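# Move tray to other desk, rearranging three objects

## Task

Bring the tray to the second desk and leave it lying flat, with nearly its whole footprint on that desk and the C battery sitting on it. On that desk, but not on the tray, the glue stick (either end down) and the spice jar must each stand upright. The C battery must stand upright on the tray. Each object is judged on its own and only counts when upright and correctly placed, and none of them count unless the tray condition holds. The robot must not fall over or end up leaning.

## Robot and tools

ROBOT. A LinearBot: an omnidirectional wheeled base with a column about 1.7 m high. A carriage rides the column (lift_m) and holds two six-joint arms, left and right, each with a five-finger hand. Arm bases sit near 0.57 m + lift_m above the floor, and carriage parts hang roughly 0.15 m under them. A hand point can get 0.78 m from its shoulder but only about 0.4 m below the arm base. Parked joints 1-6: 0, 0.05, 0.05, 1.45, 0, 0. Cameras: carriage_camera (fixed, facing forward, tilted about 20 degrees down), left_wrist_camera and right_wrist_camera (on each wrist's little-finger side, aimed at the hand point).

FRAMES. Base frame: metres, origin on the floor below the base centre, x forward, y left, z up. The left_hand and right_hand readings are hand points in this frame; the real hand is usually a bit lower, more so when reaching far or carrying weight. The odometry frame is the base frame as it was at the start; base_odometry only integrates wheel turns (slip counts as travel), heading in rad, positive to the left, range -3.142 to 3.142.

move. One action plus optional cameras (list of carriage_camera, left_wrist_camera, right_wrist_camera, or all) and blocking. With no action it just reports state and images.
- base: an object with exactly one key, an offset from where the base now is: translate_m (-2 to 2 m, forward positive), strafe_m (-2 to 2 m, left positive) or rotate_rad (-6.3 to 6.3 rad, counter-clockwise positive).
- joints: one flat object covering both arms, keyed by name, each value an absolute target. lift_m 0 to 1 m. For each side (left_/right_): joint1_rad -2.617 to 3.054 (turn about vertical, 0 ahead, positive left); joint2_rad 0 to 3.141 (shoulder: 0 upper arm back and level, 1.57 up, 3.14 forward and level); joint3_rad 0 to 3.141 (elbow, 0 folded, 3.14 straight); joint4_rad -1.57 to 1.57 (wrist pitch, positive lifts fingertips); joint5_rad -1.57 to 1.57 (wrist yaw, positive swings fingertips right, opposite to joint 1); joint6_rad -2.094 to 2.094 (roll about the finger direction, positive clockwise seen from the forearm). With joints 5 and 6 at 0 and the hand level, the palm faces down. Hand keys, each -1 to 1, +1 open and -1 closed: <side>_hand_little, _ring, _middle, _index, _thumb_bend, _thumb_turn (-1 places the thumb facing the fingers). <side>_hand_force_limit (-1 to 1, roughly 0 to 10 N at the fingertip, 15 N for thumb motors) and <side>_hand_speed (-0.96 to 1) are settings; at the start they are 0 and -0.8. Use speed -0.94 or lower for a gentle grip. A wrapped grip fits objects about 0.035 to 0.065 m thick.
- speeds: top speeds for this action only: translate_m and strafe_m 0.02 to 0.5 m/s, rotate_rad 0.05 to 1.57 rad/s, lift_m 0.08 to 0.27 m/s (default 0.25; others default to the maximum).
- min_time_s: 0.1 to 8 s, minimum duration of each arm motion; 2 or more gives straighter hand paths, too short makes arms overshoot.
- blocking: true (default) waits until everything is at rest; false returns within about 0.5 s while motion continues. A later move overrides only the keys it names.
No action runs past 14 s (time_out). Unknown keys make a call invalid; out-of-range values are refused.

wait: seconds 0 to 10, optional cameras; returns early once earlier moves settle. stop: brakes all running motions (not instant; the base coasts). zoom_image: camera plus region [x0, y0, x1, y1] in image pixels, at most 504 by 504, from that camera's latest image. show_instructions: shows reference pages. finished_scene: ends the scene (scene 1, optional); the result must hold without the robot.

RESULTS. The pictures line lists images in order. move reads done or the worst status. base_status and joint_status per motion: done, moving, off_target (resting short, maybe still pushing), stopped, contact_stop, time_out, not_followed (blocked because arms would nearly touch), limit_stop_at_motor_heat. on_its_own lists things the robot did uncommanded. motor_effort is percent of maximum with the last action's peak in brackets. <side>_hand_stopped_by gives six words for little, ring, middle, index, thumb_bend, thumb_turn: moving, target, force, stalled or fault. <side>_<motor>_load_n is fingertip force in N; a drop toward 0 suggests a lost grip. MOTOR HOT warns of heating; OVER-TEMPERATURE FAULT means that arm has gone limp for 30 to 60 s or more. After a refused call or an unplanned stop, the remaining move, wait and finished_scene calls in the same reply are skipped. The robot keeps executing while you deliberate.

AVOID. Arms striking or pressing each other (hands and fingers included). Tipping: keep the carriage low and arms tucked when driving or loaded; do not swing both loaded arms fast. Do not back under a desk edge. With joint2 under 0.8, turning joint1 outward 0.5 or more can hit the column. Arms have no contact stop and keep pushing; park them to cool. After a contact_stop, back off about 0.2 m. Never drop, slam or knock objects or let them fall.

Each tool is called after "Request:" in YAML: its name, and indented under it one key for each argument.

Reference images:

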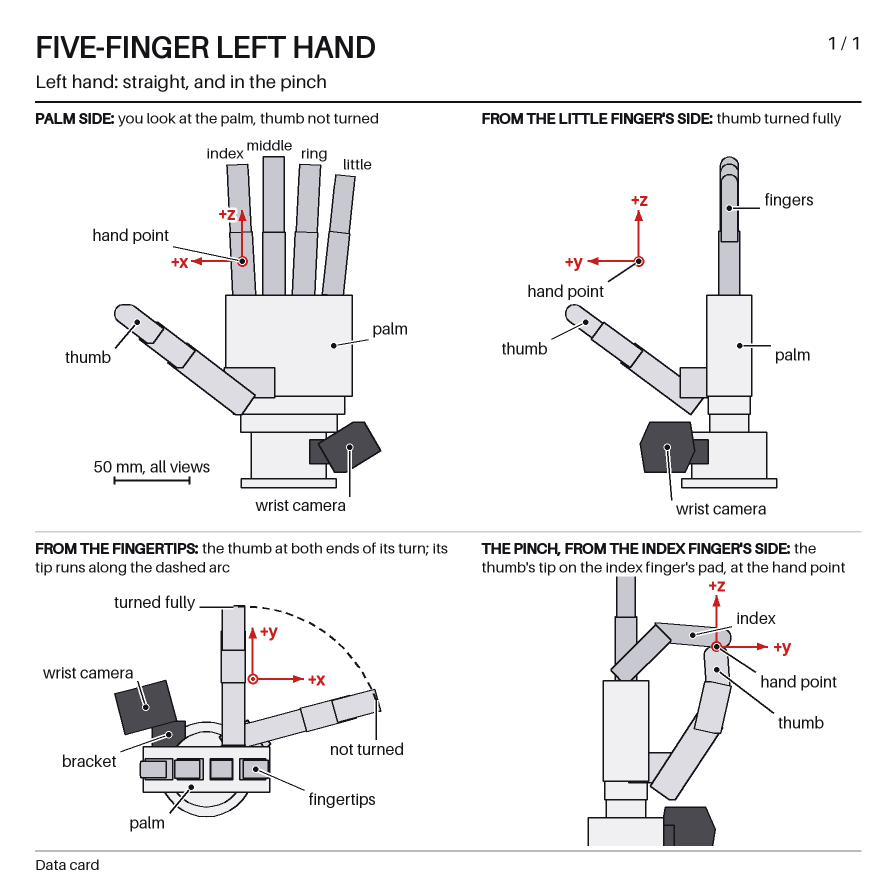

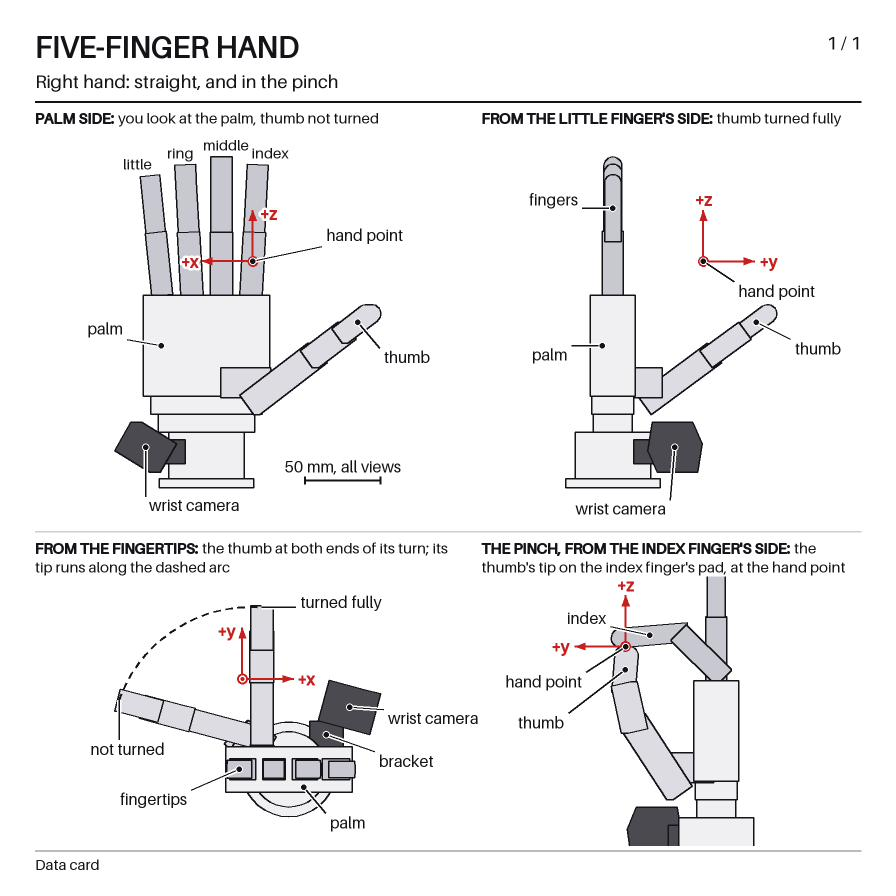

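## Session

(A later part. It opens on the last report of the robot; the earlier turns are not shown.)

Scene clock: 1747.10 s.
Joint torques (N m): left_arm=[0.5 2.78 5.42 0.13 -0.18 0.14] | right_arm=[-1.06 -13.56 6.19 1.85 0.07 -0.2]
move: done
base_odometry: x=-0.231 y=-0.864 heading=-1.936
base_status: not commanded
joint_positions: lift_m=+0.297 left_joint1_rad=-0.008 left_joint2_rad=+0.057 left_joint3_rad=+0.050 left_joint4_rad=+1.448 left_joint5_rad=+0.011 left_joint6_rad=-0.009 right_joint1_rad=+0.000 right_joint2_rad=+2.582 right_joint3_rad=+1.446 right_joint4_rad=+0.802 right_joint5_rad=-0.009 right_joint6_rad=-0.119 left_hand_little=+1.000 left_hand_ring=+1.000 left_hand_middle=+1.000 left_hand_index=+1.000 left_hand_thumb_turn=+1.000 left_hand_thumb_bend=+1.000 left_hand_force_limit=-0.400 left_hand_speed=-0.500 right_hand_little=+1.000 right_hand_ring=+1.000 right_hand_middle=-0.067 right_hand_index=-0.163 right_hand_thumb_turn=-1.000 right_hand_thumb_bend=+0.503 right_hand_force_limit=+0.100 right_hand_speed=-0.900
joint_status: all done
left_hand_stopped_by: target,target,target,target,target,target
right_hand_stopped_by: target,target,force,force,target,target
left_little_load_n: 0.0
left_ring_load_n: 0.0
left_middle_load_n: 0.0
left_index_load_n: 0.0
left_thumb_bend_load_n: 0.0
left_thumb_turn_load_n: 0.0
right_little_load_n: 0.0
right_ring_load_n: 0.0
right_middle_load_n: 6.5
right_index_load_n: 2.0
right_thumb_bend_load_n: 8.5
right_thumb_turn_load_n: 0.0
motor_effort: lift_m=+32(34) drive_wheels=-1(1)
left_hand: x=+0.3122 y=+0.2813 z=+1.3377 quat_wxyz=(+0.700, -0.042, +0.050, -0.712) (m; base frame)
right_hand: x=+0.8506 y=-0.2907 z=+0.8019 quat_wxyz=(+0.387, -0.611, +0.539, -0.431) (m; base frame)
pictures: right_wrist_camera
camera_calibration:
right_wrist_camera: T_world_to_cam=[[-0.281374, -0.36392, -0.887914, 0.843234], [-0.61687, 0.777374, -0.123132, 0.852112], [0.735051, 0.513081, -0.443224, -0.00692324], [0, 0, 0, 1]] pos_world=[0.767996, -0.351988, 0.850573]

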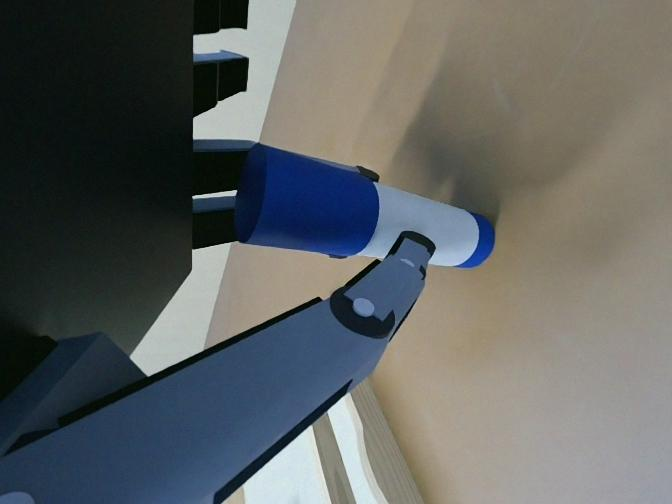

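Request:
move:
  joints: {"lift_m":0.294}
  speeds: {"lift_m":0.08}
  cameras: ["right_wrist_camera","carriage_camera"]

Request:
zoom_image:
  camera: "carriage_camera"
  region: [340, 250, 480, 370]

Scene clock: 1756.77 s.
Joint torques (N m): left_arm=[0.49 2.67 5.42 0.14 -0.17 0.15] | right_arm=[-0.95 -13.57 6.32 1.79 0.07 -0.2]
move: done
base_odometry: x=-0.231 y=-0.864 heading=-1.936
base_status: not commanded
joint_positions: lift_m=+0.294 left_joint1_rad=-0.008 left_joint2_rad=+0.057 left_joint3_rad=+0.050 left_joint4_rad=+1.448 left_joint5_rad=+0.011 left_joint6_rad=-0.009 right_joint1_rad=+0.000 right_joint2_rad=+2.582 right_joint3_rad=+1.446 right_joint4_rad=+0.809 right_joint5_rad=-0.009 right_joint6_rad=-0.119 left_hand_little=+1.000 left_hand_ring=+1.000 left_hand_middle=+1.000 left_hand_index=+1.000 left_hand_thumb_turn=+1.000 left_hand_thumb_bend=+1.000 left_hand_force_limit=-0.400 left_hand_speed=-0.500 right_hand_little=+1.000 right_hand_ring=+1.000 right_hand_middle=-0.067 right_hand_index=-0.163 right_hand_thumb_turn=-1.000 right_hand_thumb_bend=+0.503 right_hand_force_limit=+0.100 right_hand_speed=-0.900
joint_status: all done
left_hand_stopped_by: target,target,target,target,target,target
right_hand_stopped_by: target,target,force,force,target,target
left_little_load_n: 0.0
left_ring_load_n: 0.0
left_middle_load_n: 0.0
left_index_load_n: 0.0
left_thumb_bend_load_n: 0.0
left_thumb_turn_load_n: 0.0
right_little_load_n: 0.0
right_ring_load_n: 0.0
right_middle_load_n: 6.5
right_index_load_n: 2.5
right_thumb_bend_load_n: 8.0
right_thumb_turn_load_n: 0.0
motor_effort: lift_m=+31(32) drive_wheels=+0(2)
left_hand: x=+0.3122 y=+0.2813 z=+1.3347 quat_wxyz=(+0.700, -0.042, +0.050, -0.712) (m; base frame)
right_hand: x=+0.8516 y=-0.2907 z=+0.8006 quat_wxyz=(+0.389, -0.609, +0.538, -0.434) (m; base frame)
pictures: carriage_camera, right_wrist_camera
camera_calibration:
carriage_camera: T_world_to_cam=[[0.034501, -0.99907, -0.025864, 0.0322153], [-0.37281, 0.0111457, -0.927841, 1.25392], [0.927266, 0.0416538, -0.372079, 0.378855], [0, 0, 0, 1]] pos_world=[0.115064, 0.00242879, 1.30524]
right_wrist_camera: T_world_to_cam=[[-0.274919, -0.363915, -0.889936, 0.838525], [-0.615959, 0.777375, -0.127604, 0.855423], [0.73825, 0.513084, -0.437872, -0.0152876], [0, 0, 0, 1]] pos_world=[0.768718, -0.351988, 0.848695]

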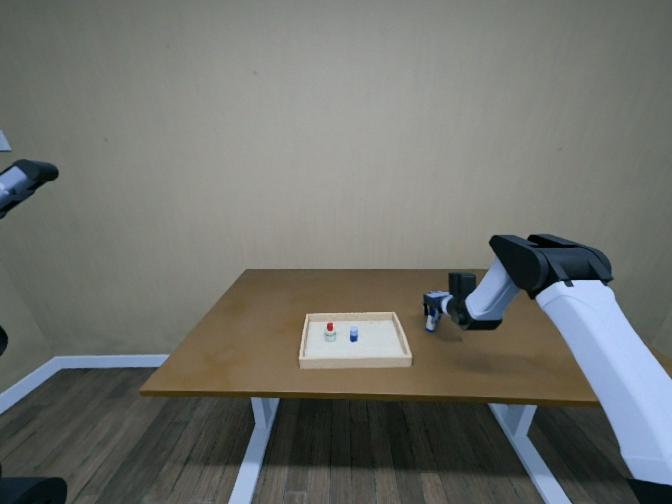

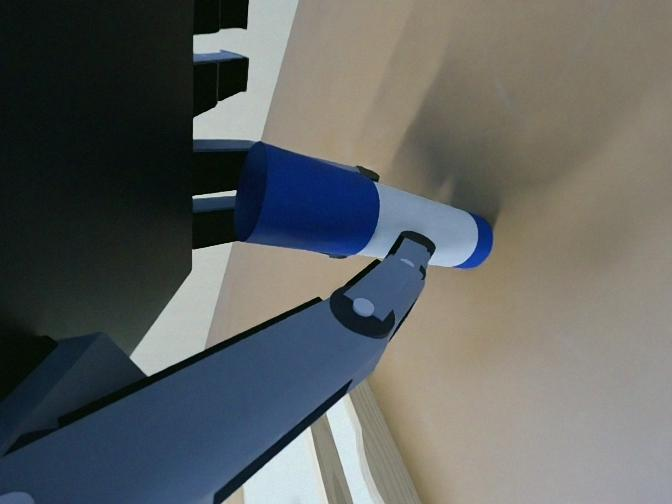

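Scaled by 3.600 from the camera's 672x504 image, which has a finer 960x720 frame.

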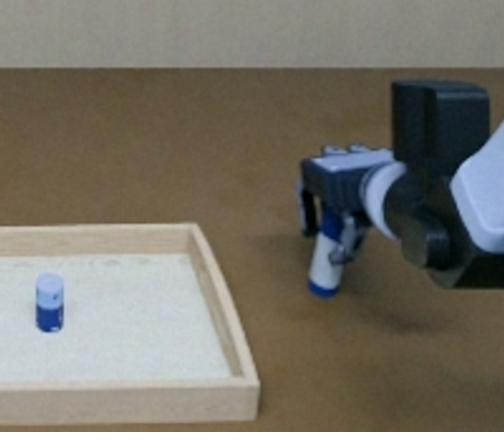

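Request:
move:
  joints: {"right_hand_speed":-0.85,"right_hand_thumb_bend":0.75,"right_hand_index":0.15,"right_hand_middle":0.25}
  cameras: ["right_wrist_camera","carriage_camera"]

Request:
zoom_image:
  camera: "carriage_camera"
  region: [340, 250, 480, 370]

Scene clock: 1771.13 s.
Joint torques (N m): left_arm=[0.43 2.73 5.41 0.11 -0.2 0.13] | right_arm=[-1.01 -13.56 6.27 1.79 0.08 -0.22]
move: done
base_odometry: x=-0.231 y=-0.864 heading=-1.936
base_status: not commanded
joint_positions: lift_m=+0.294 left_joint1_rad=-0.008 left_joint2_rad=+0.057 left_joint3_rad=+0.050 left_joint4_rad=+1.448 left_joint5_rad=+0.011 left_joint6_rad=-0.009 right_joint1_rad=+0.000 right_joint2_rad=+2.582 right_joint3_rad=+1.446 right_joint4_rad=+0.809 right_joint5_rad=-0.009 right_joint6_rad=-0.119 left_hand_little=+1.000 left_hand_ring=+1.000 left_hand_middle=+1.000 left_hand_index=+1.000 left_hand_thumb_turn=+1.000 left_hand_thumb_bend=+1.000 left_hand_force_limit=-0.400 left_hand_speed=-0.500 right_hand_little=+1.000 right_hand_ring=+1.000 right_hand_middle=+0.250 right_hand_index=+0.150 right_hand_thumb_turn=-1.000 right_hand_thumb_bend=+0.750 right_hand_force_limit=+0.100 right_hand_speed=-0.850
joint_status: all done
left_hand_stopped_by: target,target,target,target,target,target
right_hand_stopped_by: target,target,target,target,target,target
left_little_load_n: 0.0
left_ring_load_n: 0.0
left_middle_load_n: 0.0
left_index_load_n: 0.0
left_thumb_bend_load_n: 0.0
left_thumb_turn_load_n: -0.5
right_little_load_n: 0.0
right_ring_load_n: 0.0
right_middle_load_n: 0.0
right_index_load_n: 0.0
right_thumb_bend_load_n: 0.0
right_thumb_turn_load_n: 0.0
motor_effort: lift_m=+31(31) drive_wheels=-2(2)
left_hand: x=+0.3122 y=+0.2813 z=+1.3347 quat_wxyz=(+0.700, -0.042, +0.050, -0.712) (m; base frame)
right_hand: x=+0.8516 y=-0.2907 z=+0.8006 quat_wxyz=(+0.389, -0.609, +0.538, -0.434) (m; base frame)
pictures: carriage_camera, right_wrist_camera
camera_calibration:
carriage_camera: T_world_to_cam=[[0.034501, -0.99907, -0.025864, 0.0322153], [-0.37281, 0.0111457, -0.927841, 1.25392], [0.927266, 0.0416538, -0.372079, 0.378855], [0, 0, 0, 1]] pos_world=[0.115064, 0.00242879, 1.30524]
right_wrist_camera: T_world_to_cam=[[-0.274919, -0.363915, -0.889936, 0.838525], [-0.615959, 0.777375, -0.127604, 0.855423], [0.73825, 0.513084, -0.437872, -0.0152876], [0, 0, 0, 1]] pos_world=[0.768718, -0.351988, 0.848695]

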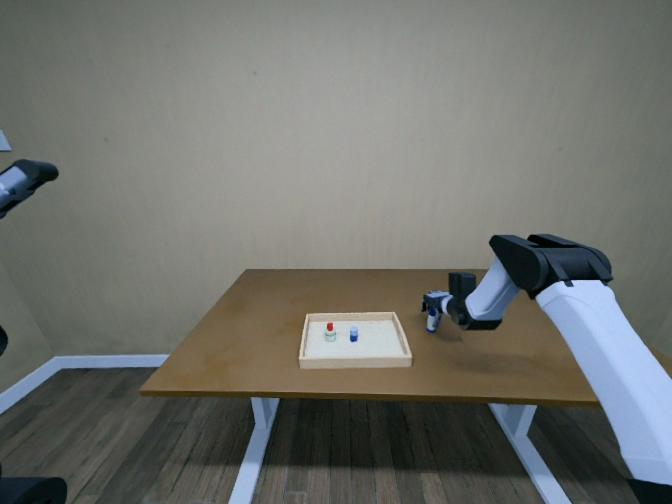

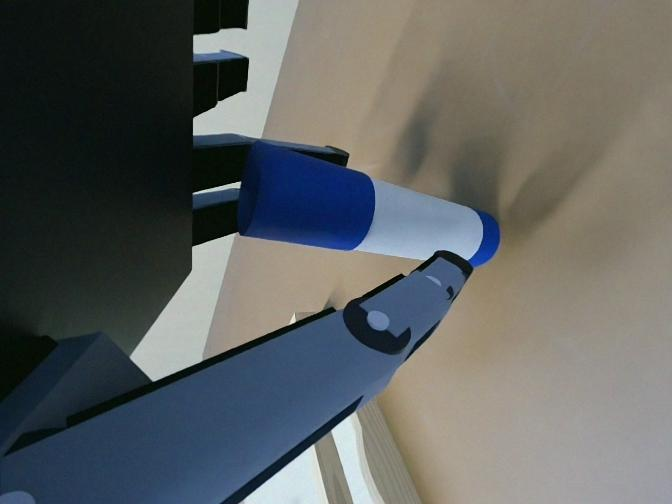

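Scaled by 3.600 from the camera's 672x504 image, which has a finer 960x720 frame.

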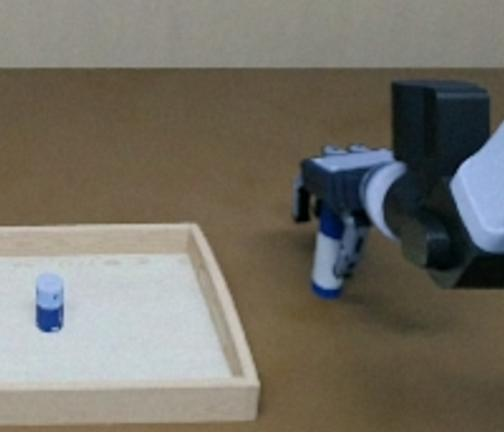

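Request:
move:
  joints: {"right_hand_speed":-0.7,"right_hand_thumb_bend":1.0,"right_hand_index":1,"right_hand_middle":1}

Request:
move:
  joints: {"lift_m":0.42}
  speeds: {"lift_m":0.08}
  cameras: ["right_wrist_camera","carriage_camera"]

Request:
zoom_image:
  camera: "carriage_camera"
  region: [280, 280, 480, 420]

Scene clock: 1782.07 s.
Joint torques (N m): left_arm=[0.5 2.69 5.41 0.12 -0.19 0.13] | right_arm=[-1.06 -13.67 6.22 1.78 0.1 -0.23]
move: done
base_odometry: x=-0.231 y=-0.864 heading=-1.936
base_status: not commanded
joint_positions: lift_m=+0.294 left_joint1_rad=-0.008 left_joint2_rad=+0.057 left_joint3_rad=+0.050 left_joint4_rad=+1.448 left_joint5_rad=+0.011 left_joint6_rad=-0.009 right_joint1_rad=+0.000 right_joint2_rad=+2.582 right_joint3_rad=+1.446 right_joint4_rad=+0.809 right_joint5_rad=-0.009 right_joint6_rad=-0.119 left_hand_little=+1.000 left_hand_ring=+1.000 left_hand_middle=+1.000 left_hand_index=+1.000 left_hand_thumb_turn=+1.000 left_hand_thumb_bend=+1.000 left_hand_force_limit=-0.400 left_hand_speed=-0.500 right_hand_little=+1.000 right_hand_ring=+1.000 right_hand_middle=+1.000 right_hand_index=+1.000 right_hand_thumb_turn=-1.000 right_hand_thumb_bend=+1.000 right_hand_force_limit=+0.100 right_hand_speed=-0.700
joint_status: all done
left_hand_stopped_by: target,target,target,target,target,target
right_hand_stopped_by: target,target,target,target,target,target
left_little_load_n: 0.0
left_ring_load_n: 0.0
left_middle_load_n: 0.0
left_index_load_n: 0.0
left_thumb_bend_load_n: 0.0
left_thumb_turn_load_n: 0.0
right_little_load_n: 0.0
right_ring_load_n: -0.5
right_middle_load_n: 0.0
right_index_load_n: 0.0
right_thumb_bend_load_n: 0.0
right_thumb_turn_load_n: 0.0
motor_effort: lift_m=+31(31) drive_wheels=-2(2)
left_hand: x=+0.3122 y=+0.2813 z=+1.3347 quat_wxyz=(+0.700, -0.042, +0.050, -0.712) (m; base frame)
right_hand: x=+0.8516 y=-0.2907 z=+0.8006 quat_wxyz=(+0.389, -0.609, +0.538, -0.434) (m; base frame)
pictures: none

Scene clock: 1784.03 s.
Joint torques (N m): left_arm=[0.49 2.65 5.56 0.11 -0.18 0.15] | right_arm=[-1.18 -13.57 6.34 1.78 0.11 -0.23]
move: done
base_odometry: x=-0.231 y=-0.864 heading=-1.936
base_status: not commanded
joint_positions: lift_m=+0.420 left_joint1_rad=-0.008 left_joint2_rad=+0.057 left_joint3_rad=+0.050 left_joint4_rad=+1.448 left_joint5_rad=+0.011 left_joint6_rad=-0.009 right_joint1_rad=+0.000 right_joint2_rad=+2.582 right_joint3_rad=+1.446 right_joint4_rad=+0.812 right_joint5_rad=-0.009 right_joint6_rad=-0.119 left_hand_little=+1.000 left_hand_ring=+1.000 left_hand_middle=+1.000 left_hand_index=+1.000 left_hand_thumb_turn=+1.000 left_hand_thumb_bend=+1.000 left_hand_force_limit=-0.400 left_hand_speed=-0.500 right_hand_little=+1.000 right_hand_ring=+1.000 right_hand_middle=+1.000 right_hand_index=+1.000 right_hand_thumb_turn=-1.000 right_hand_thumb_bend=+1.000 right_hand_force_limit=+0.100 right_hand_speed=-0.700
joint_status: all done
left_hand_stopped_by: target,target,target,target,target,target
right_hand_stopped_by: target,target,target,target,target,target
left_little_load_n: 0.0
left_ring_load_n: 0.0
left_middle_load_n: 0.0
left_index_load_n: 0.0
left_thumb_bend_load_n: 0.0
left_thumb_turn_load_n: 0.0
right_little_load_n: -0.5
right_ring_load_n: 0.0
right_middle_load_n: 0.0
right_index_load_n: 0.0
right_thumb_bend_load_n: 0.0
right_thumb_turn_load_n: 0.0
motor_effort: lift_m=+39(49) drive_wheels=+0(2)
left_hand: x=+0.3122 y=+0.2813 z=+1.4601 quat_wxyz=(+0.700, -0.042, +0.050, -0.712) (m; base frame)
right_hand: x=+0.8520 y=-0.2907 z=+0.9266 quat_wxyz=(+0.390, -0.609, +0.537, -0.434) (m; base frame)
pictures: carriage_camera, right_wrist_camera
camera_calibration:
carriage_camera: T_world_to_cam=[[0.034501, -0.99907, -0.025864, 0.0354587], [-0.37281, 0.0111457, -0.927841, 1.37027], [0.927266, 0.0416538, -0.372079, 0.425514], [0, 0, 0, 1]] pos_world=[0.115064, 0.00242879, 1.43064]
right_wrist_camera: T_world_to_cam=[[-0.272809, -0.36424, -0.890452, 0.949309], [-0.615786, 0.777237, -0.12927, 0.873047], [0.739177, 0.513062, -0.436331, 0.0374252], [0, 0, 0, 1]] pos_world=[0.768926, -0.351989, 0.974503]

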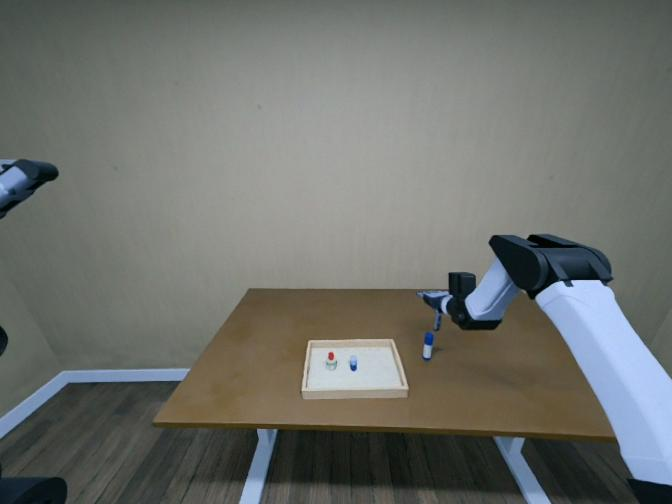

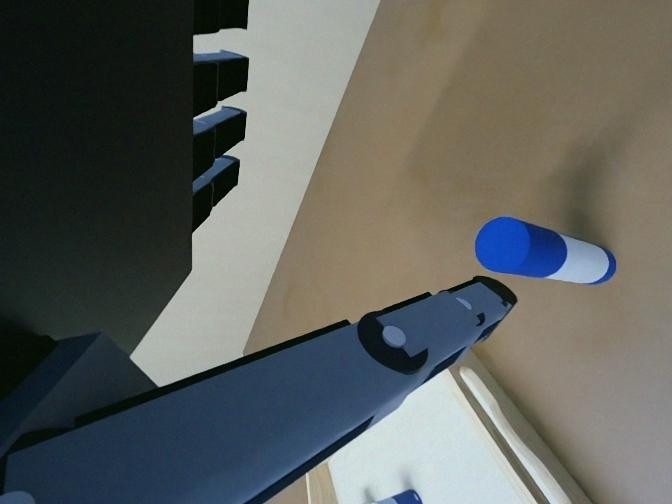

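Scaled by 2.520 from the camera's 672x504 image, which has a finer 960x720 frame.

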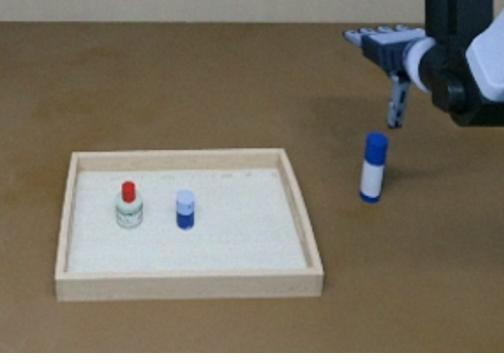

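Request:
move:
  joints: {"lift_m":0.45,"right_joint1_rad":0.0,"right_joint2_rad":1.6,"right_joint3_rad":1.2,"right_joint4_rad":0.4,"right_joint6_rad":0,"left_joint1_rad":-0.2,"left_joint2_rad":1.6,"left_joint3_rad":1.3,"left_joint4_rad":0.3,"left_joint5_rad":0,"left_joint6_rad":0,"left_hand_thumb_turn":-1,"left_hand_thumb_bend":0.9}
  min_time_s: 3

Request:
move:
  joints: {"right_joint1_rad":0.0,"right_joint2_rad":0.05,"right_joint3_rad":0.05,"right_joint4_rad":1.45,"left_joint1_rad":-0.40,"left_joint2_rad":2.58,"left_joint3_rad":1.50,"left_joint4_rad":0.73}
  min_time_s: 3
  cameras: ["left_wrist_camera","carriage_camera"]

Request:
zoom_image:
  camera: "left_wrist_camera"
  region: [60, 100, 312, 352]

Scene clock: 1816.70 s.
Joint torques (N m): left_arm=[-0.69 -5.94 10.36 2.15 -0.17 0.13] | right_arm=[-0.38 -9.81 7.49 1.72 0.08 0.1]
move: done
MOTOR HOT: joint 2 (shoulder) of the right arm reports 76 °C; the controller stops that arm at 100 °C. To cool a motor, set the load down, stop pushing, or move to a pose that needs little force.
base_odometry: x=-0.231 y=-0.864 heading=-1.936
base_status: not commanded
joint_positions: lift_m=+0.450 left_joint1_rad=-0.193 left_joint2_rad=+1.584 left_joint3_rad=+1.269 left_joint4_rad=+0.311 left_joint5_rad=+0.011 left_joint6_rad=-0.008 right_joint1_rad=+0.000 right_joint2_rad=+1.630 right_joint3_rad=+1.205 right_joint4_rad=+0.401 right_joint5_rad=-0.009 right_joint6_rad=-0.012 left_hand_little=+1.000 left_hand_ring=+1.000 left_hand_middle=+1.000 left_hand_index=+1.000 left_hand_thumb_turn=-1.000 left_hand_thumb_bend=+0.900 left_hand_force_limit=-0.400 left_hand_speed=-0.500 right_hand_little=+1.000 right_hand_ring=+1.000 right_hand_middle=+1.000 right_hand_index=+1.000 right_hand_thumb_turn=-1.000 right_hand_thumb_bend=+1.000 right_hand_force_limit=+0.100 right_hand_speed=-0.700
joint_status: all done
left_hand_stopped_by: target,target,target,target,target,target
right_hand_stopped_by: target,target,target,target,target,target
left_little_load_n: 0.0
left_ring_load_n: -0.5
left_middle_load_n: 0.0
left_index_load_n: -0.5
left_thumb_bend_load_n: 0.0
left_thumb_turn_load_n: 0.0
right_little_load_n: 0.0
right_ring_load_n: 0.0
right_middle_load_n: 0.0
right_index_load_n: 0.0
right_thumb_bend_load_n: 0.0
right_thumb_turn_load_n: 0.0
motor_effort: lift_m=+40(50) drive_wheels=+0(2)
left_hand: x=+0.7429 y=+0.1788 z=+1.3431 quat_wxyz=(+0.443, -0.450, +0.547, -0.549) (m; base frame)
right_hand: x=+0.7667 y=-0.2840 z=+1.3089 quat_wxyz=(+0.493, -0.511, +0.501, -0.495) (m; base frame)
pictures: none

Scene clock: 1820.00 s.
Joint torques (N m): left_arm=[-0.72 -10.52 7.99 2.31 -0.15 0.13] | right_arm=[-0.43 2.86 5.23 0.09 0.09 0.11]
move: done
MOTOR HOT: still on. Joint 2 (shoulder) of the right arm reports 75 °C.
base_odometry: x=-0.231 y=-0.864 heading=-1.936
base_status: not commanded
joint_positions: lift_m=+0.450 left_joint1_rad=-0.393 left_joint2_rad=+2.556 left_joint3_rad=+1.476 left_joint4_rad=+0.714 left_joint5_rad=+0.011 left_joint6_rad=-0.008 right_joint1_rad=+0.000 right_joint2_rad=+0.055 right_joint3_rad=+0.055 right_joint4_rad=+1.439 right_joint5_rad=-0.009 right_joint6_rad=-0.012 left_hand_little=+1.000 left_hand_ring=+1.000 left_hand_middle=+1.000 left_hand_index=+1.000 left_hand_thumb_turn=-1.000 left_hand_thumb_bend=+0.900 left_hand_force_limit=-0.400 left_hand_speed=-0.500 right_hand_little=+1.000 right_hand_ring=+1.000 right_hand_middle=+1.000 right_hand_index=+1.000 right_hand_thumb_turn=-1.000 right_hand_thumb_bend=+1.000 right_hand_force_limit=+0.100 right_hand_speed=-0.700
joint_status: all done
left_hand_stopped_by: target,target,target,target,target,target
right_hand_stopped_by: target,target,target,target,target,target
left_little_load_n: 0.0
left_ring_load_n: 0.0
left_middle_load_n: 0.0
left_index_load_n: 0.0
left_thumb_bend_load_n: 0.0
left_thumb_turn_load_n: 0.0
right_little_load_n: 0.0
right_ring_load_n: 0.0
right_middle_load_n: 0.0
right_index_load_n: 0.0
right_thumb_bend_load_n: 0.0
right_thumb_turn_load_n: -0.5
motor_effort: lift_m=+40(40) drive_wheels=+1(2)
left_hand: x=+0.7924 y=+0.0407 z=+0.9651 quat_wxyz=(+0.309, -0.458, +0.685, -0.475) (m; base frame)
right_hand: x=+0.3136 y=-0.2838 z=+1.4909 quat_wxyz=(+0.701, -0.050, +0.044, -0.710) (m; base frame)
pictures: carriage_camera, left_wrist_camera
camera_calibration:
carriage_camera: T_world_to_cam=[[0.034501, -0.99907, -0.025864, 0.0362346], [-0.37281, 0.0111457, -0.927841, 1.39811], [0.927266, 0.0416538, -0.372079, 0.436676], [0, 0, 0, 1]] pos_world=[0.115064, 0.00242879, 1.46064]
left_wrist_camera: T_world_to_cam=[[0.186905, -0.326554, 0.926514, -1.0349], [-0.852556, -0.522495, -0.01217, 0.706025], [0.488073, -0.78763, -0.376063, 0.12264], [0, 0, 0, 1]] pos_world=[0.735496, 0.127539, 1.01356]

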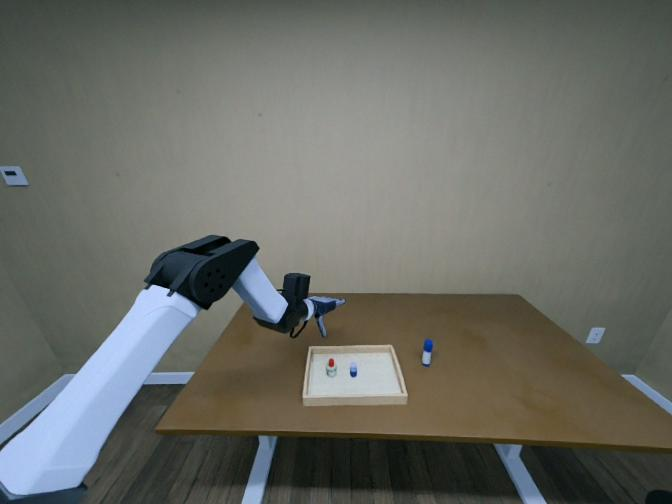

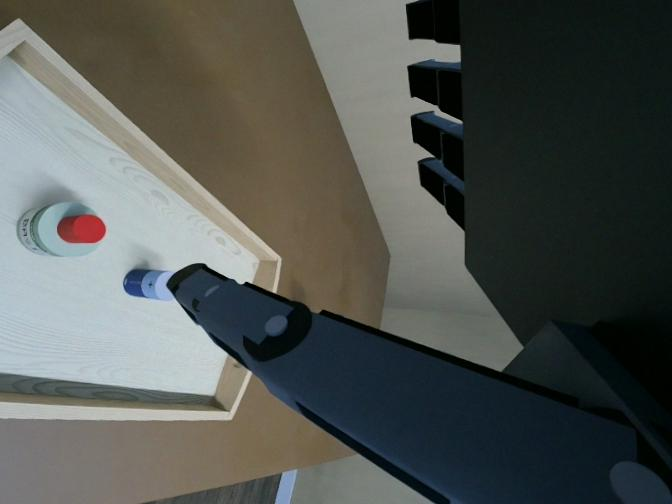

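Scaled by 2.000 from the camera's 672x504 image, which has a finer 960x720 frame.

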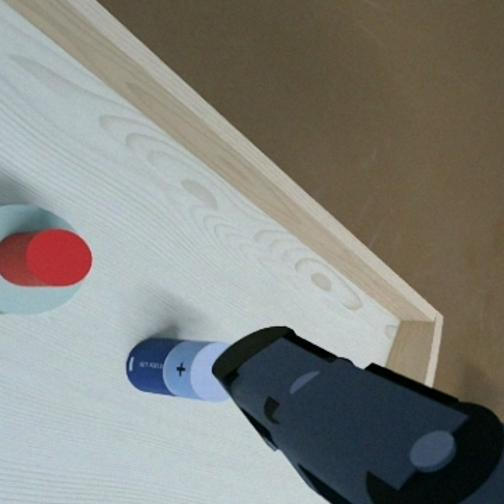

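Request:
move:
  joints: {"lift_m":0.34}
  speeds: {"lift_m":0.12}
  cameras: ["left_wrist_camera","carriage_camera"]

Request:
zoom_image:
  camera: "carriage_camera"
  region: [270, 270, 410, 390]

Scene clock: 1859.93 s.
Joint torques (N m): left_arm=[-0.7 -11.21 7.28 2.24 -0.16 0.14] | right_arm=[-0.42 3.15 5.65 0.04 0.06 0.09]
move: done
MOTOR HOT: cleared for the motors of the right arm.
base_odometry: x=-0.231 y=-0.864 heading=-1.936
base_status: not commanded
joint_positions: lift_m=+0.340 left_joint1_rad=-0.393 left_joint2_rad=+2.565 left_joint3_rad=+1.483 left_joint4_rad=+0.725 left_joint5_rad=+0.011 left_joint6_rad=-0.008 right_joint1_rad=+0.000 right_joint2_rad=+0.052 right_joint3_rad=+0.049 right_joint4_rad=+1.442 right_joint5_rad=-0.009 right_joint6_rad=-0.011 left_hand_little=+1.000 left_hand_ring=+1.000 left_hand_middle=+1.000 left_hand_index=+1.000 left_hand_thumb_turn=-1.000 left_hand_thumb_bend=+0.900 left_hand_force_limit=-0.400 left_hand_speed=-0.500 right_hand_little=+1.000 right_hand_ring=+1.000 right_hand_middle=+1.000 right_hand_index=+1.000 right_hand_thumb_turn=-1.000 right_hand_thumb_bend=+1.000 right_hand_force_limit=+0.100 right_hand_speed=-0.700
joint_status: all done
left_hand_stopped_by: target,target,target,target,target,target
right_hand_stopped_by: target,target,target,target,target,target
left_little_load_n: 0.0
left_ring_load_n: -0.5
left_middle_load_n: 0.0
left_index_load_n: -0.5
left_thumb_bend_load_n: 0.0
left_thumb_turn_load_n: 0.0
right_little_load_n: 0.0
right_ring_load_n: 0.0
right_middle_load_n: 0.0
right_index_load_n: 0.0
right_thumb_bend_load_n: 0.0
right_thumb_turn_load_n: 0.0
motor_effort: lift_m=+32(33) drive_wheels=-1(2)
left_hand: x=+0.7946 y=+0.0398 z=+0.8555 quat_wxyz=(+0.311, -0.457, +0.683, -0.478) (m; base frame)
right_hand: x=+0.3134 y=-0.2838 z=+1.3802 quat_wxyz=(+0.702, -0.050, +0.043, -0.709) (m; base frame)
pictures: carriage_camera, left_wrist_camera
camera_calibration:
carriage_camera: T_world_to_cam=[[0.034501, -0.99907, -0.025864, 0.0334051], [-0.37281, 0.0111457, -0.927841, 1.2966], [0.927266, 0.0416538, -0.372079, 0.395971], [0, 0, 0, 1]] pos_world=[0.115064, 0.00242879, 1.35124]
left_wrist_camera: T_world_to_cam=[[0.179407, -0.323413, 0.929095, -0.930352], [-0.852409, -0.522589, -0.017311, 0.710302], [0.491133, -0.788863, -0.369436, 0.0716697], [0, 0, 0, 1]] pos_world=[0.737181, 0.126846, 0.903159]

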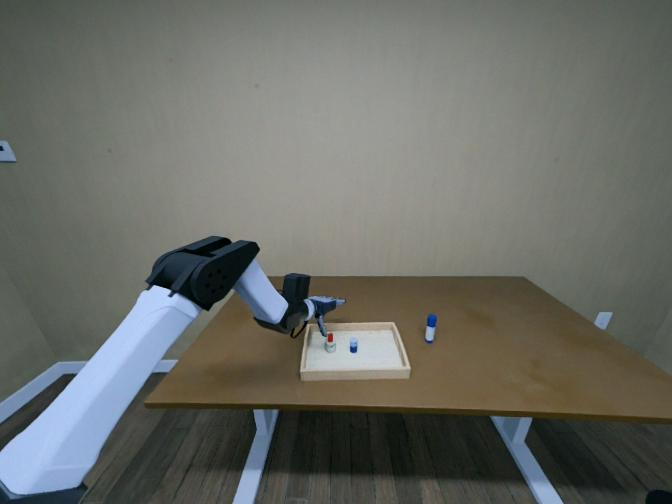

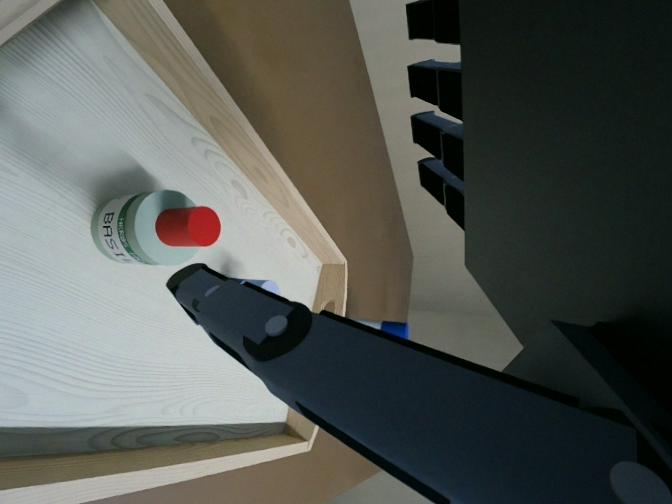

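Scaled by 3.600 from the camera's 672x504 image, which has a finer 960x720 frame.

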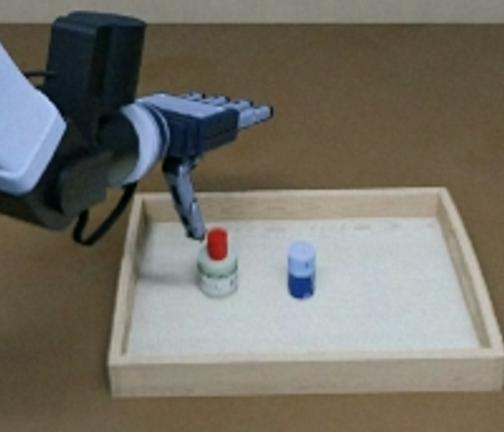

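Request:
move:
  joints: {"lift_m":0.30}
  speeds: {"lift_m":0.08}
  cameras: ["left_wrist_camera","carriage_camera"]

Request:
zoom_image:
  camera: "carriage_camera"
  region: [270, 250, 410, 370]

Scene clock: 1912.17 s.
Joint torques (N m): left_arm=[-0.65 -11.44 7.3 2.25 -0.16 0.13] | right_arm=[-0.39 3.18 5.93 0.04 0.06 0.09]
move: done
base_odometry: x=-0.231 y=-0.864 heading=-1.936
base_status: not commanded
joint_positions: lift_m=+0.300 left_joint1_rad=-0.393 left_joint2_rad=+2.567 left_joint3_rad=+1.484 left_joint4_rad=+0.726 left_joint5_rad=+0.011 left_joint6_rad=-0.008 right_joint1_rad=+0.000 right_joint2_rad=+0.052 right_joint3_rad=+0.048 right_joint4_rad=+1.443 right_joint5_rad=-0.009 right_joint6_rad=-0.011 left_hand_little=+1.000 left_hand_ring=+1.000 left_hand_middle=+1.000 left_hand_index=+1.000 left_hand_thumb_turn=-1.000 left_hand_thumb_bend=+0.900 left_hand_force_limit=-0.400 left_hand_speed=-0.500 right_hand_little=+1.000 right_hand_ring=+1.000 right_hand_middle=+1.000 right_hand_index=+1.000 right_hand_thumb_turn=-1.000 right_hand_thumb_bend=+1.000 right_hand_force_limit=+0.100 right_hand_speed=-0.700
joint_status: all done
left_hand_stopped_by: target,target,target,target,target,target
right_hand_stopped_by: target,target,target,target,target,target
left_little_load_n: 0.0
left_ring_load_n: 0.0
left_middle_load_n: 0.0
left_index_load_n: 0.0
left_thumb_bend_load_n: 0.0
left_thumb_turn_load_n: 0.0
right_little_load_n: 0.0
right_ring_load_n: 0.0
right_middle_load_n: 0.0
right_index_load_n: 0.0
right_thumb_bend_load_n: 0.0
right_thumb_turn_load_n: 0.0
motor_effort: lift_m=+32(34) drive_wheels=+0(2)
left_hand: x=+0.7948 y=+0.0397 z=+0.8152 quat_wxyz=(+0.311, -0.456, +0.683, -0.478) (m; base frame)
right_hand: x=+0.3134 y=-0.2838 z=+1.3399 quat_wxyz=(+0.702, -0.050, +0.043, -0.709) (m; base frame)
pictures: carriage_camera, left_wrist_camera
camera_calibration:
carriage_camera: T_world_to_cam=[[0.034501, -0.99907, -0.025864, 0.0323705], [-0.37281, 0.0111457, -0.927841, 1.25949], [0.927266, 0.0416538, -0.372079, 0.381088], [0, 0, 0, 1]] pos_world=[0.115064, 0.00242879, 1.31124]
left_wrist_camera: T_world_to_cam=[[0.178681, -0.323117, 0.929338, -0.892706], [-0.852414, -0.522564, -0.0177966, 0.710227], [0.491389, -0.789001, -0.368802, 0.055838], [0, 0, 0, 1]] pos_world=[0.737479, 0.126747, 0.862858]

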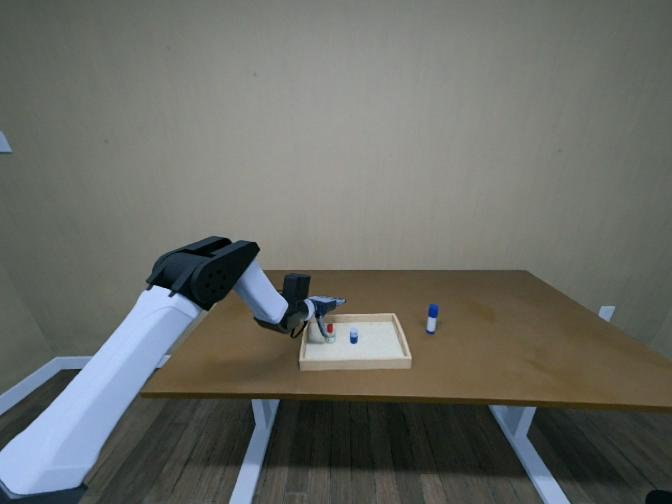

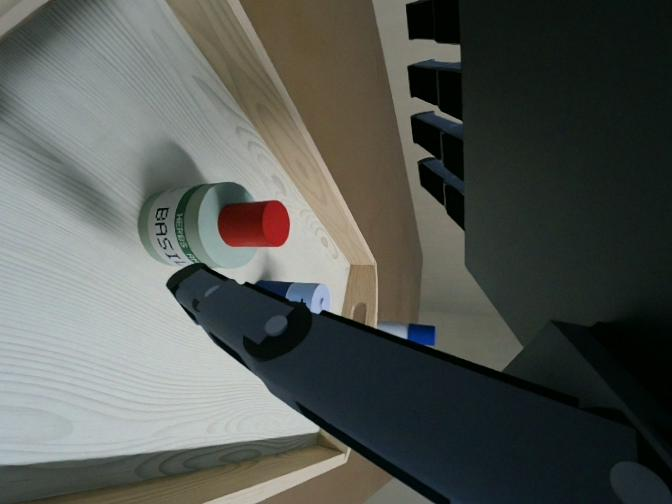

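Scaled by 3.600 from the camera's 672x504 image, which has a finer 960x720 frame.

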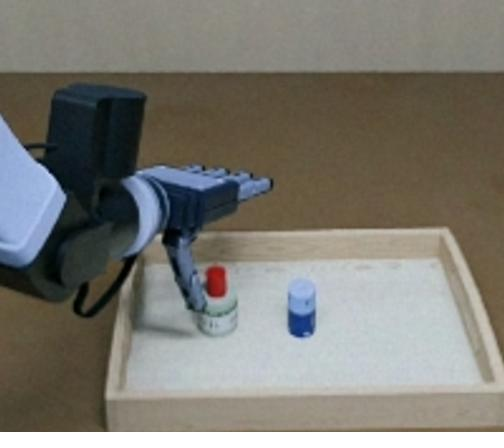

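Request:
move:
  joints: {"left_joint1_rad":-0.41}
  min_time_s: 1

Request:
move:
  joints: {"lift_m":0.27}
  speeds: {"lift_m":0.08}
  cameras: ["left_wrist_camera","carriage_camera"]

Request:
zoom_image:
  camera: "carriage_camera"
  region: [270, 240, 410, 360]

Scene clock: 1932.33 s.
Joint torques (N m): left_arm=[-0.7 -11.54 7.2 2.26 -0.16 0.13] | right_arm=[-0.4 3.12 5.87 0.06 0.07 0.05]
move: done
base_odometry: x=-0.231 y=-0.864 heading=-1.936
base_status: not commanded
joint_positions: lift_m=+0.300 left_joint1_rad=-0.402 left_joint2_rad=+2.567 left_joint3_rad=+1.484 left_joint4_rad=+0.726 left_joint5_rad=+0.011 left_joint6_rad=-0.008 right_joint1_rad=+0.000 right_joint2_rad=+0.052 right_joint3_rad=+0.048 right_joint4_rad=+1.443 right_joint5_rad=-0.009 right_joint6_rad=-0.011 left_hand_little=+1.000 left_hand_ring=+1.000 left_hand_middle=+1.000 left_hand_index=+1.000 left_hand_thumb_turn=-1.000 left_hand_thumb_bend=+0.900 left_hand_force_limit=-0.400 left_hand_speed=-0.500 right_hand_little=+1.000 right_hand_ring=+1.000 right_hand_middle=+1.000 right_hand_index=+1.000 right_hand_thumb_turn=-1.000 right_hand_thumb_bend=+1.000 right_hand_force_limit=+0.100 right_hand_speed=-0.700
joint_status: all done
left_hand_stopped_by: target,target,target,target,target,target
right_hand_stopped_by: target,target,target,target,target,target
left_little_load_n: 0.0
left_ring_load_n: 0.0
left_middle_load_n: 0.0
left_index_load_n: 0.0
left_thumb_bend_load_n: 0.0
left_thumb_turn_load_n: 0.0
right_little_load_n: 0.0
right_ring_load_n: 0.0
right_middle_load_n: 0.0
right_index_load_n: 0.0
right_thumb_bend_load_n: 0.0
right_thumb_turn_load_n: 0.0
motor_effort: lift_m=+32(32) drive_wheels=+0(2)
left_hand: x=+0.7922 y=+0.0342 z=+0.8152 quat_wxyz=(+0.309, -0.453, +0.685, -0.480) (m; base frame)
right_hand: x=+0.3134 y=-0.2838 z=+1.3399 quat_wxyz=(+0.702, -0.050, +0.043, -0.709) (m; base frame)
pictures: none

Scene clock: 1933.07 s.
Joint torques (N m): left_arm=[-0.79 -11.63 7.13 2.25 -0.16 0.13] | right_arm=[-0.31 3.23 5.83 0.05 0.09 0.04]
move: done
base_odometry: x=-0.231 y=-0.864 heading=-1.936
base_status: not commanded
joint_positions: lift_m=+0.270 left_joint1_rad=-0.402 left_joint2_rad=+2.567 left_joint3_rad=+1.486 left_joint4_rad=+0.726 left_joint5_rad=+0.011 left_joint6_rad=-0.008 right_joint1_rad=+0.000 right_joint2_rad=+0.052 right_joint3_rad=+0.048 right_joint4_rad=+1.443 right_joint5_rad=-0.009 right_joint6_rad=-0.011 left_hand_little=+1.000 left_hand_ring=+1.000 left_hand_middle=+1.000 left_hand_index=+1.000 left_hand_thumb_turn=-1.000 left_hand_thumb_bend=+0.900 left_hand_force_limit=-0.400 left_hand_speed=-0.500 right_hand_little=+1.000 right_hand_ring=+1.000 right_hand_middle=+1.000 right_hand_index=+1.000 right_hand_thumb_turn=-1.000 right_hand_thumb_bend=+1.000 right_hand_force_limit=+0.100 right_hand_speed=-0.700
joint_status: all done
left_hand_stopped_by: target,target,target,target,target,target
right_hand_stopped_by: target,target,target,target,target,target
left_little_load_n: 0.0
left_ring_load_n: -0.5
left_middle_load_n: 0.0
left_index_load_n: 0.0
left_thumb_bend_load_n: 0.0
left_thumb_turn_load_n: 0.0
right_little_load_n: 0.0
right_ring_load_n: 0.0
right_middle_load_n: 0.0
right_index_load_n: 0.0
right_thumb_bend_load_n: 0.0
right_thumb_turn_load_n: 0.0
motor_effort: lift_m=+32(32) drive_wheels=-1(2)
left_hand: x=+0.7925 y=+0.0341 z=+0.7852 quat_wxyz=(+0.309, -0.453, +0.685, -0.480) (m; base frame)
right_hand: x=+0.3134 y=-0.2838 z=+1.3099 quat_wxyz=(+0.702, -0.050, +0.043, -0.709) (m; base frame)
pictures: carriage_camera, left_wrist_camera
camera_calibration:
carriage_camera: T_world_to_cam=[[0.034501, -0.99907, -0.025864, 0.0315946], [-0.37281, 0.0111457, -0.927841, 1.23165], [0.927266, 0.0416538, -0.372079, 0.369925], [0, 0, 0, 1]] pos_world=[0.115064, 0.00242879, 1.28124]
left_wrist_camera: T_world_to_cam=[[0.17502, -0.324591, 0.929521, -0.863372], [-0.857326, -0.514452, -0.0182212, 0.708641], [0.484108, -0.793713, -0.36832, 0.0470353], [0, 0, 0, 1]] pos_world=[0.735873, 0.121651, 0.832758]

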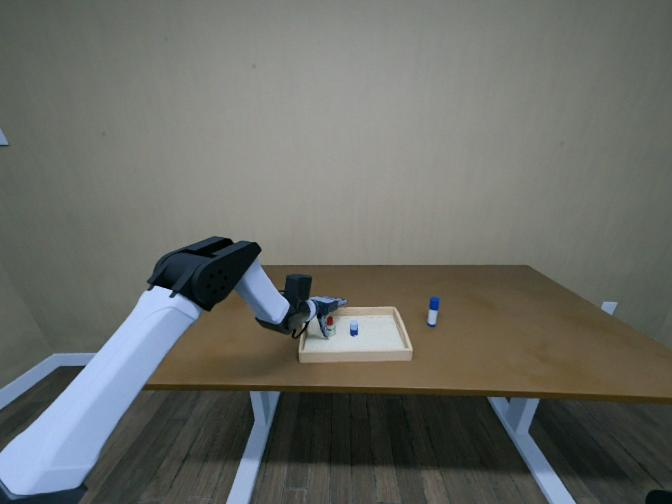

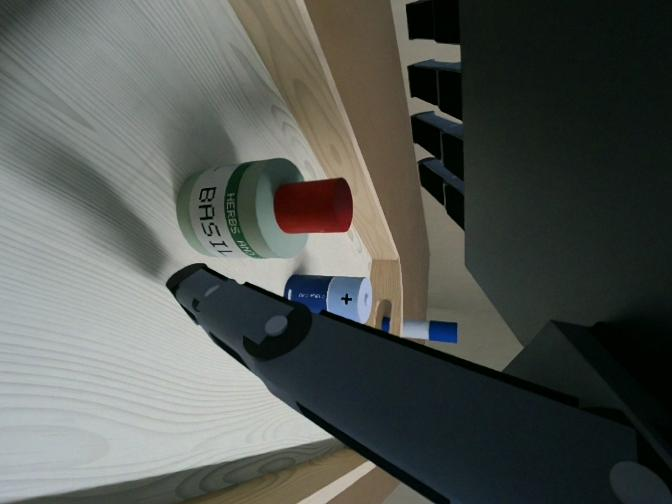

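Scaled by 3.600 from the camera's 672x504 image, which has a finer 960x720 frame.

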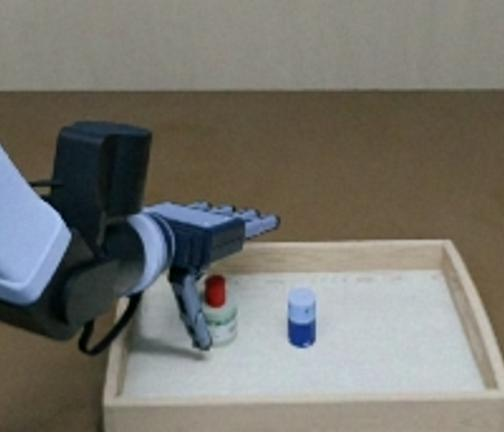

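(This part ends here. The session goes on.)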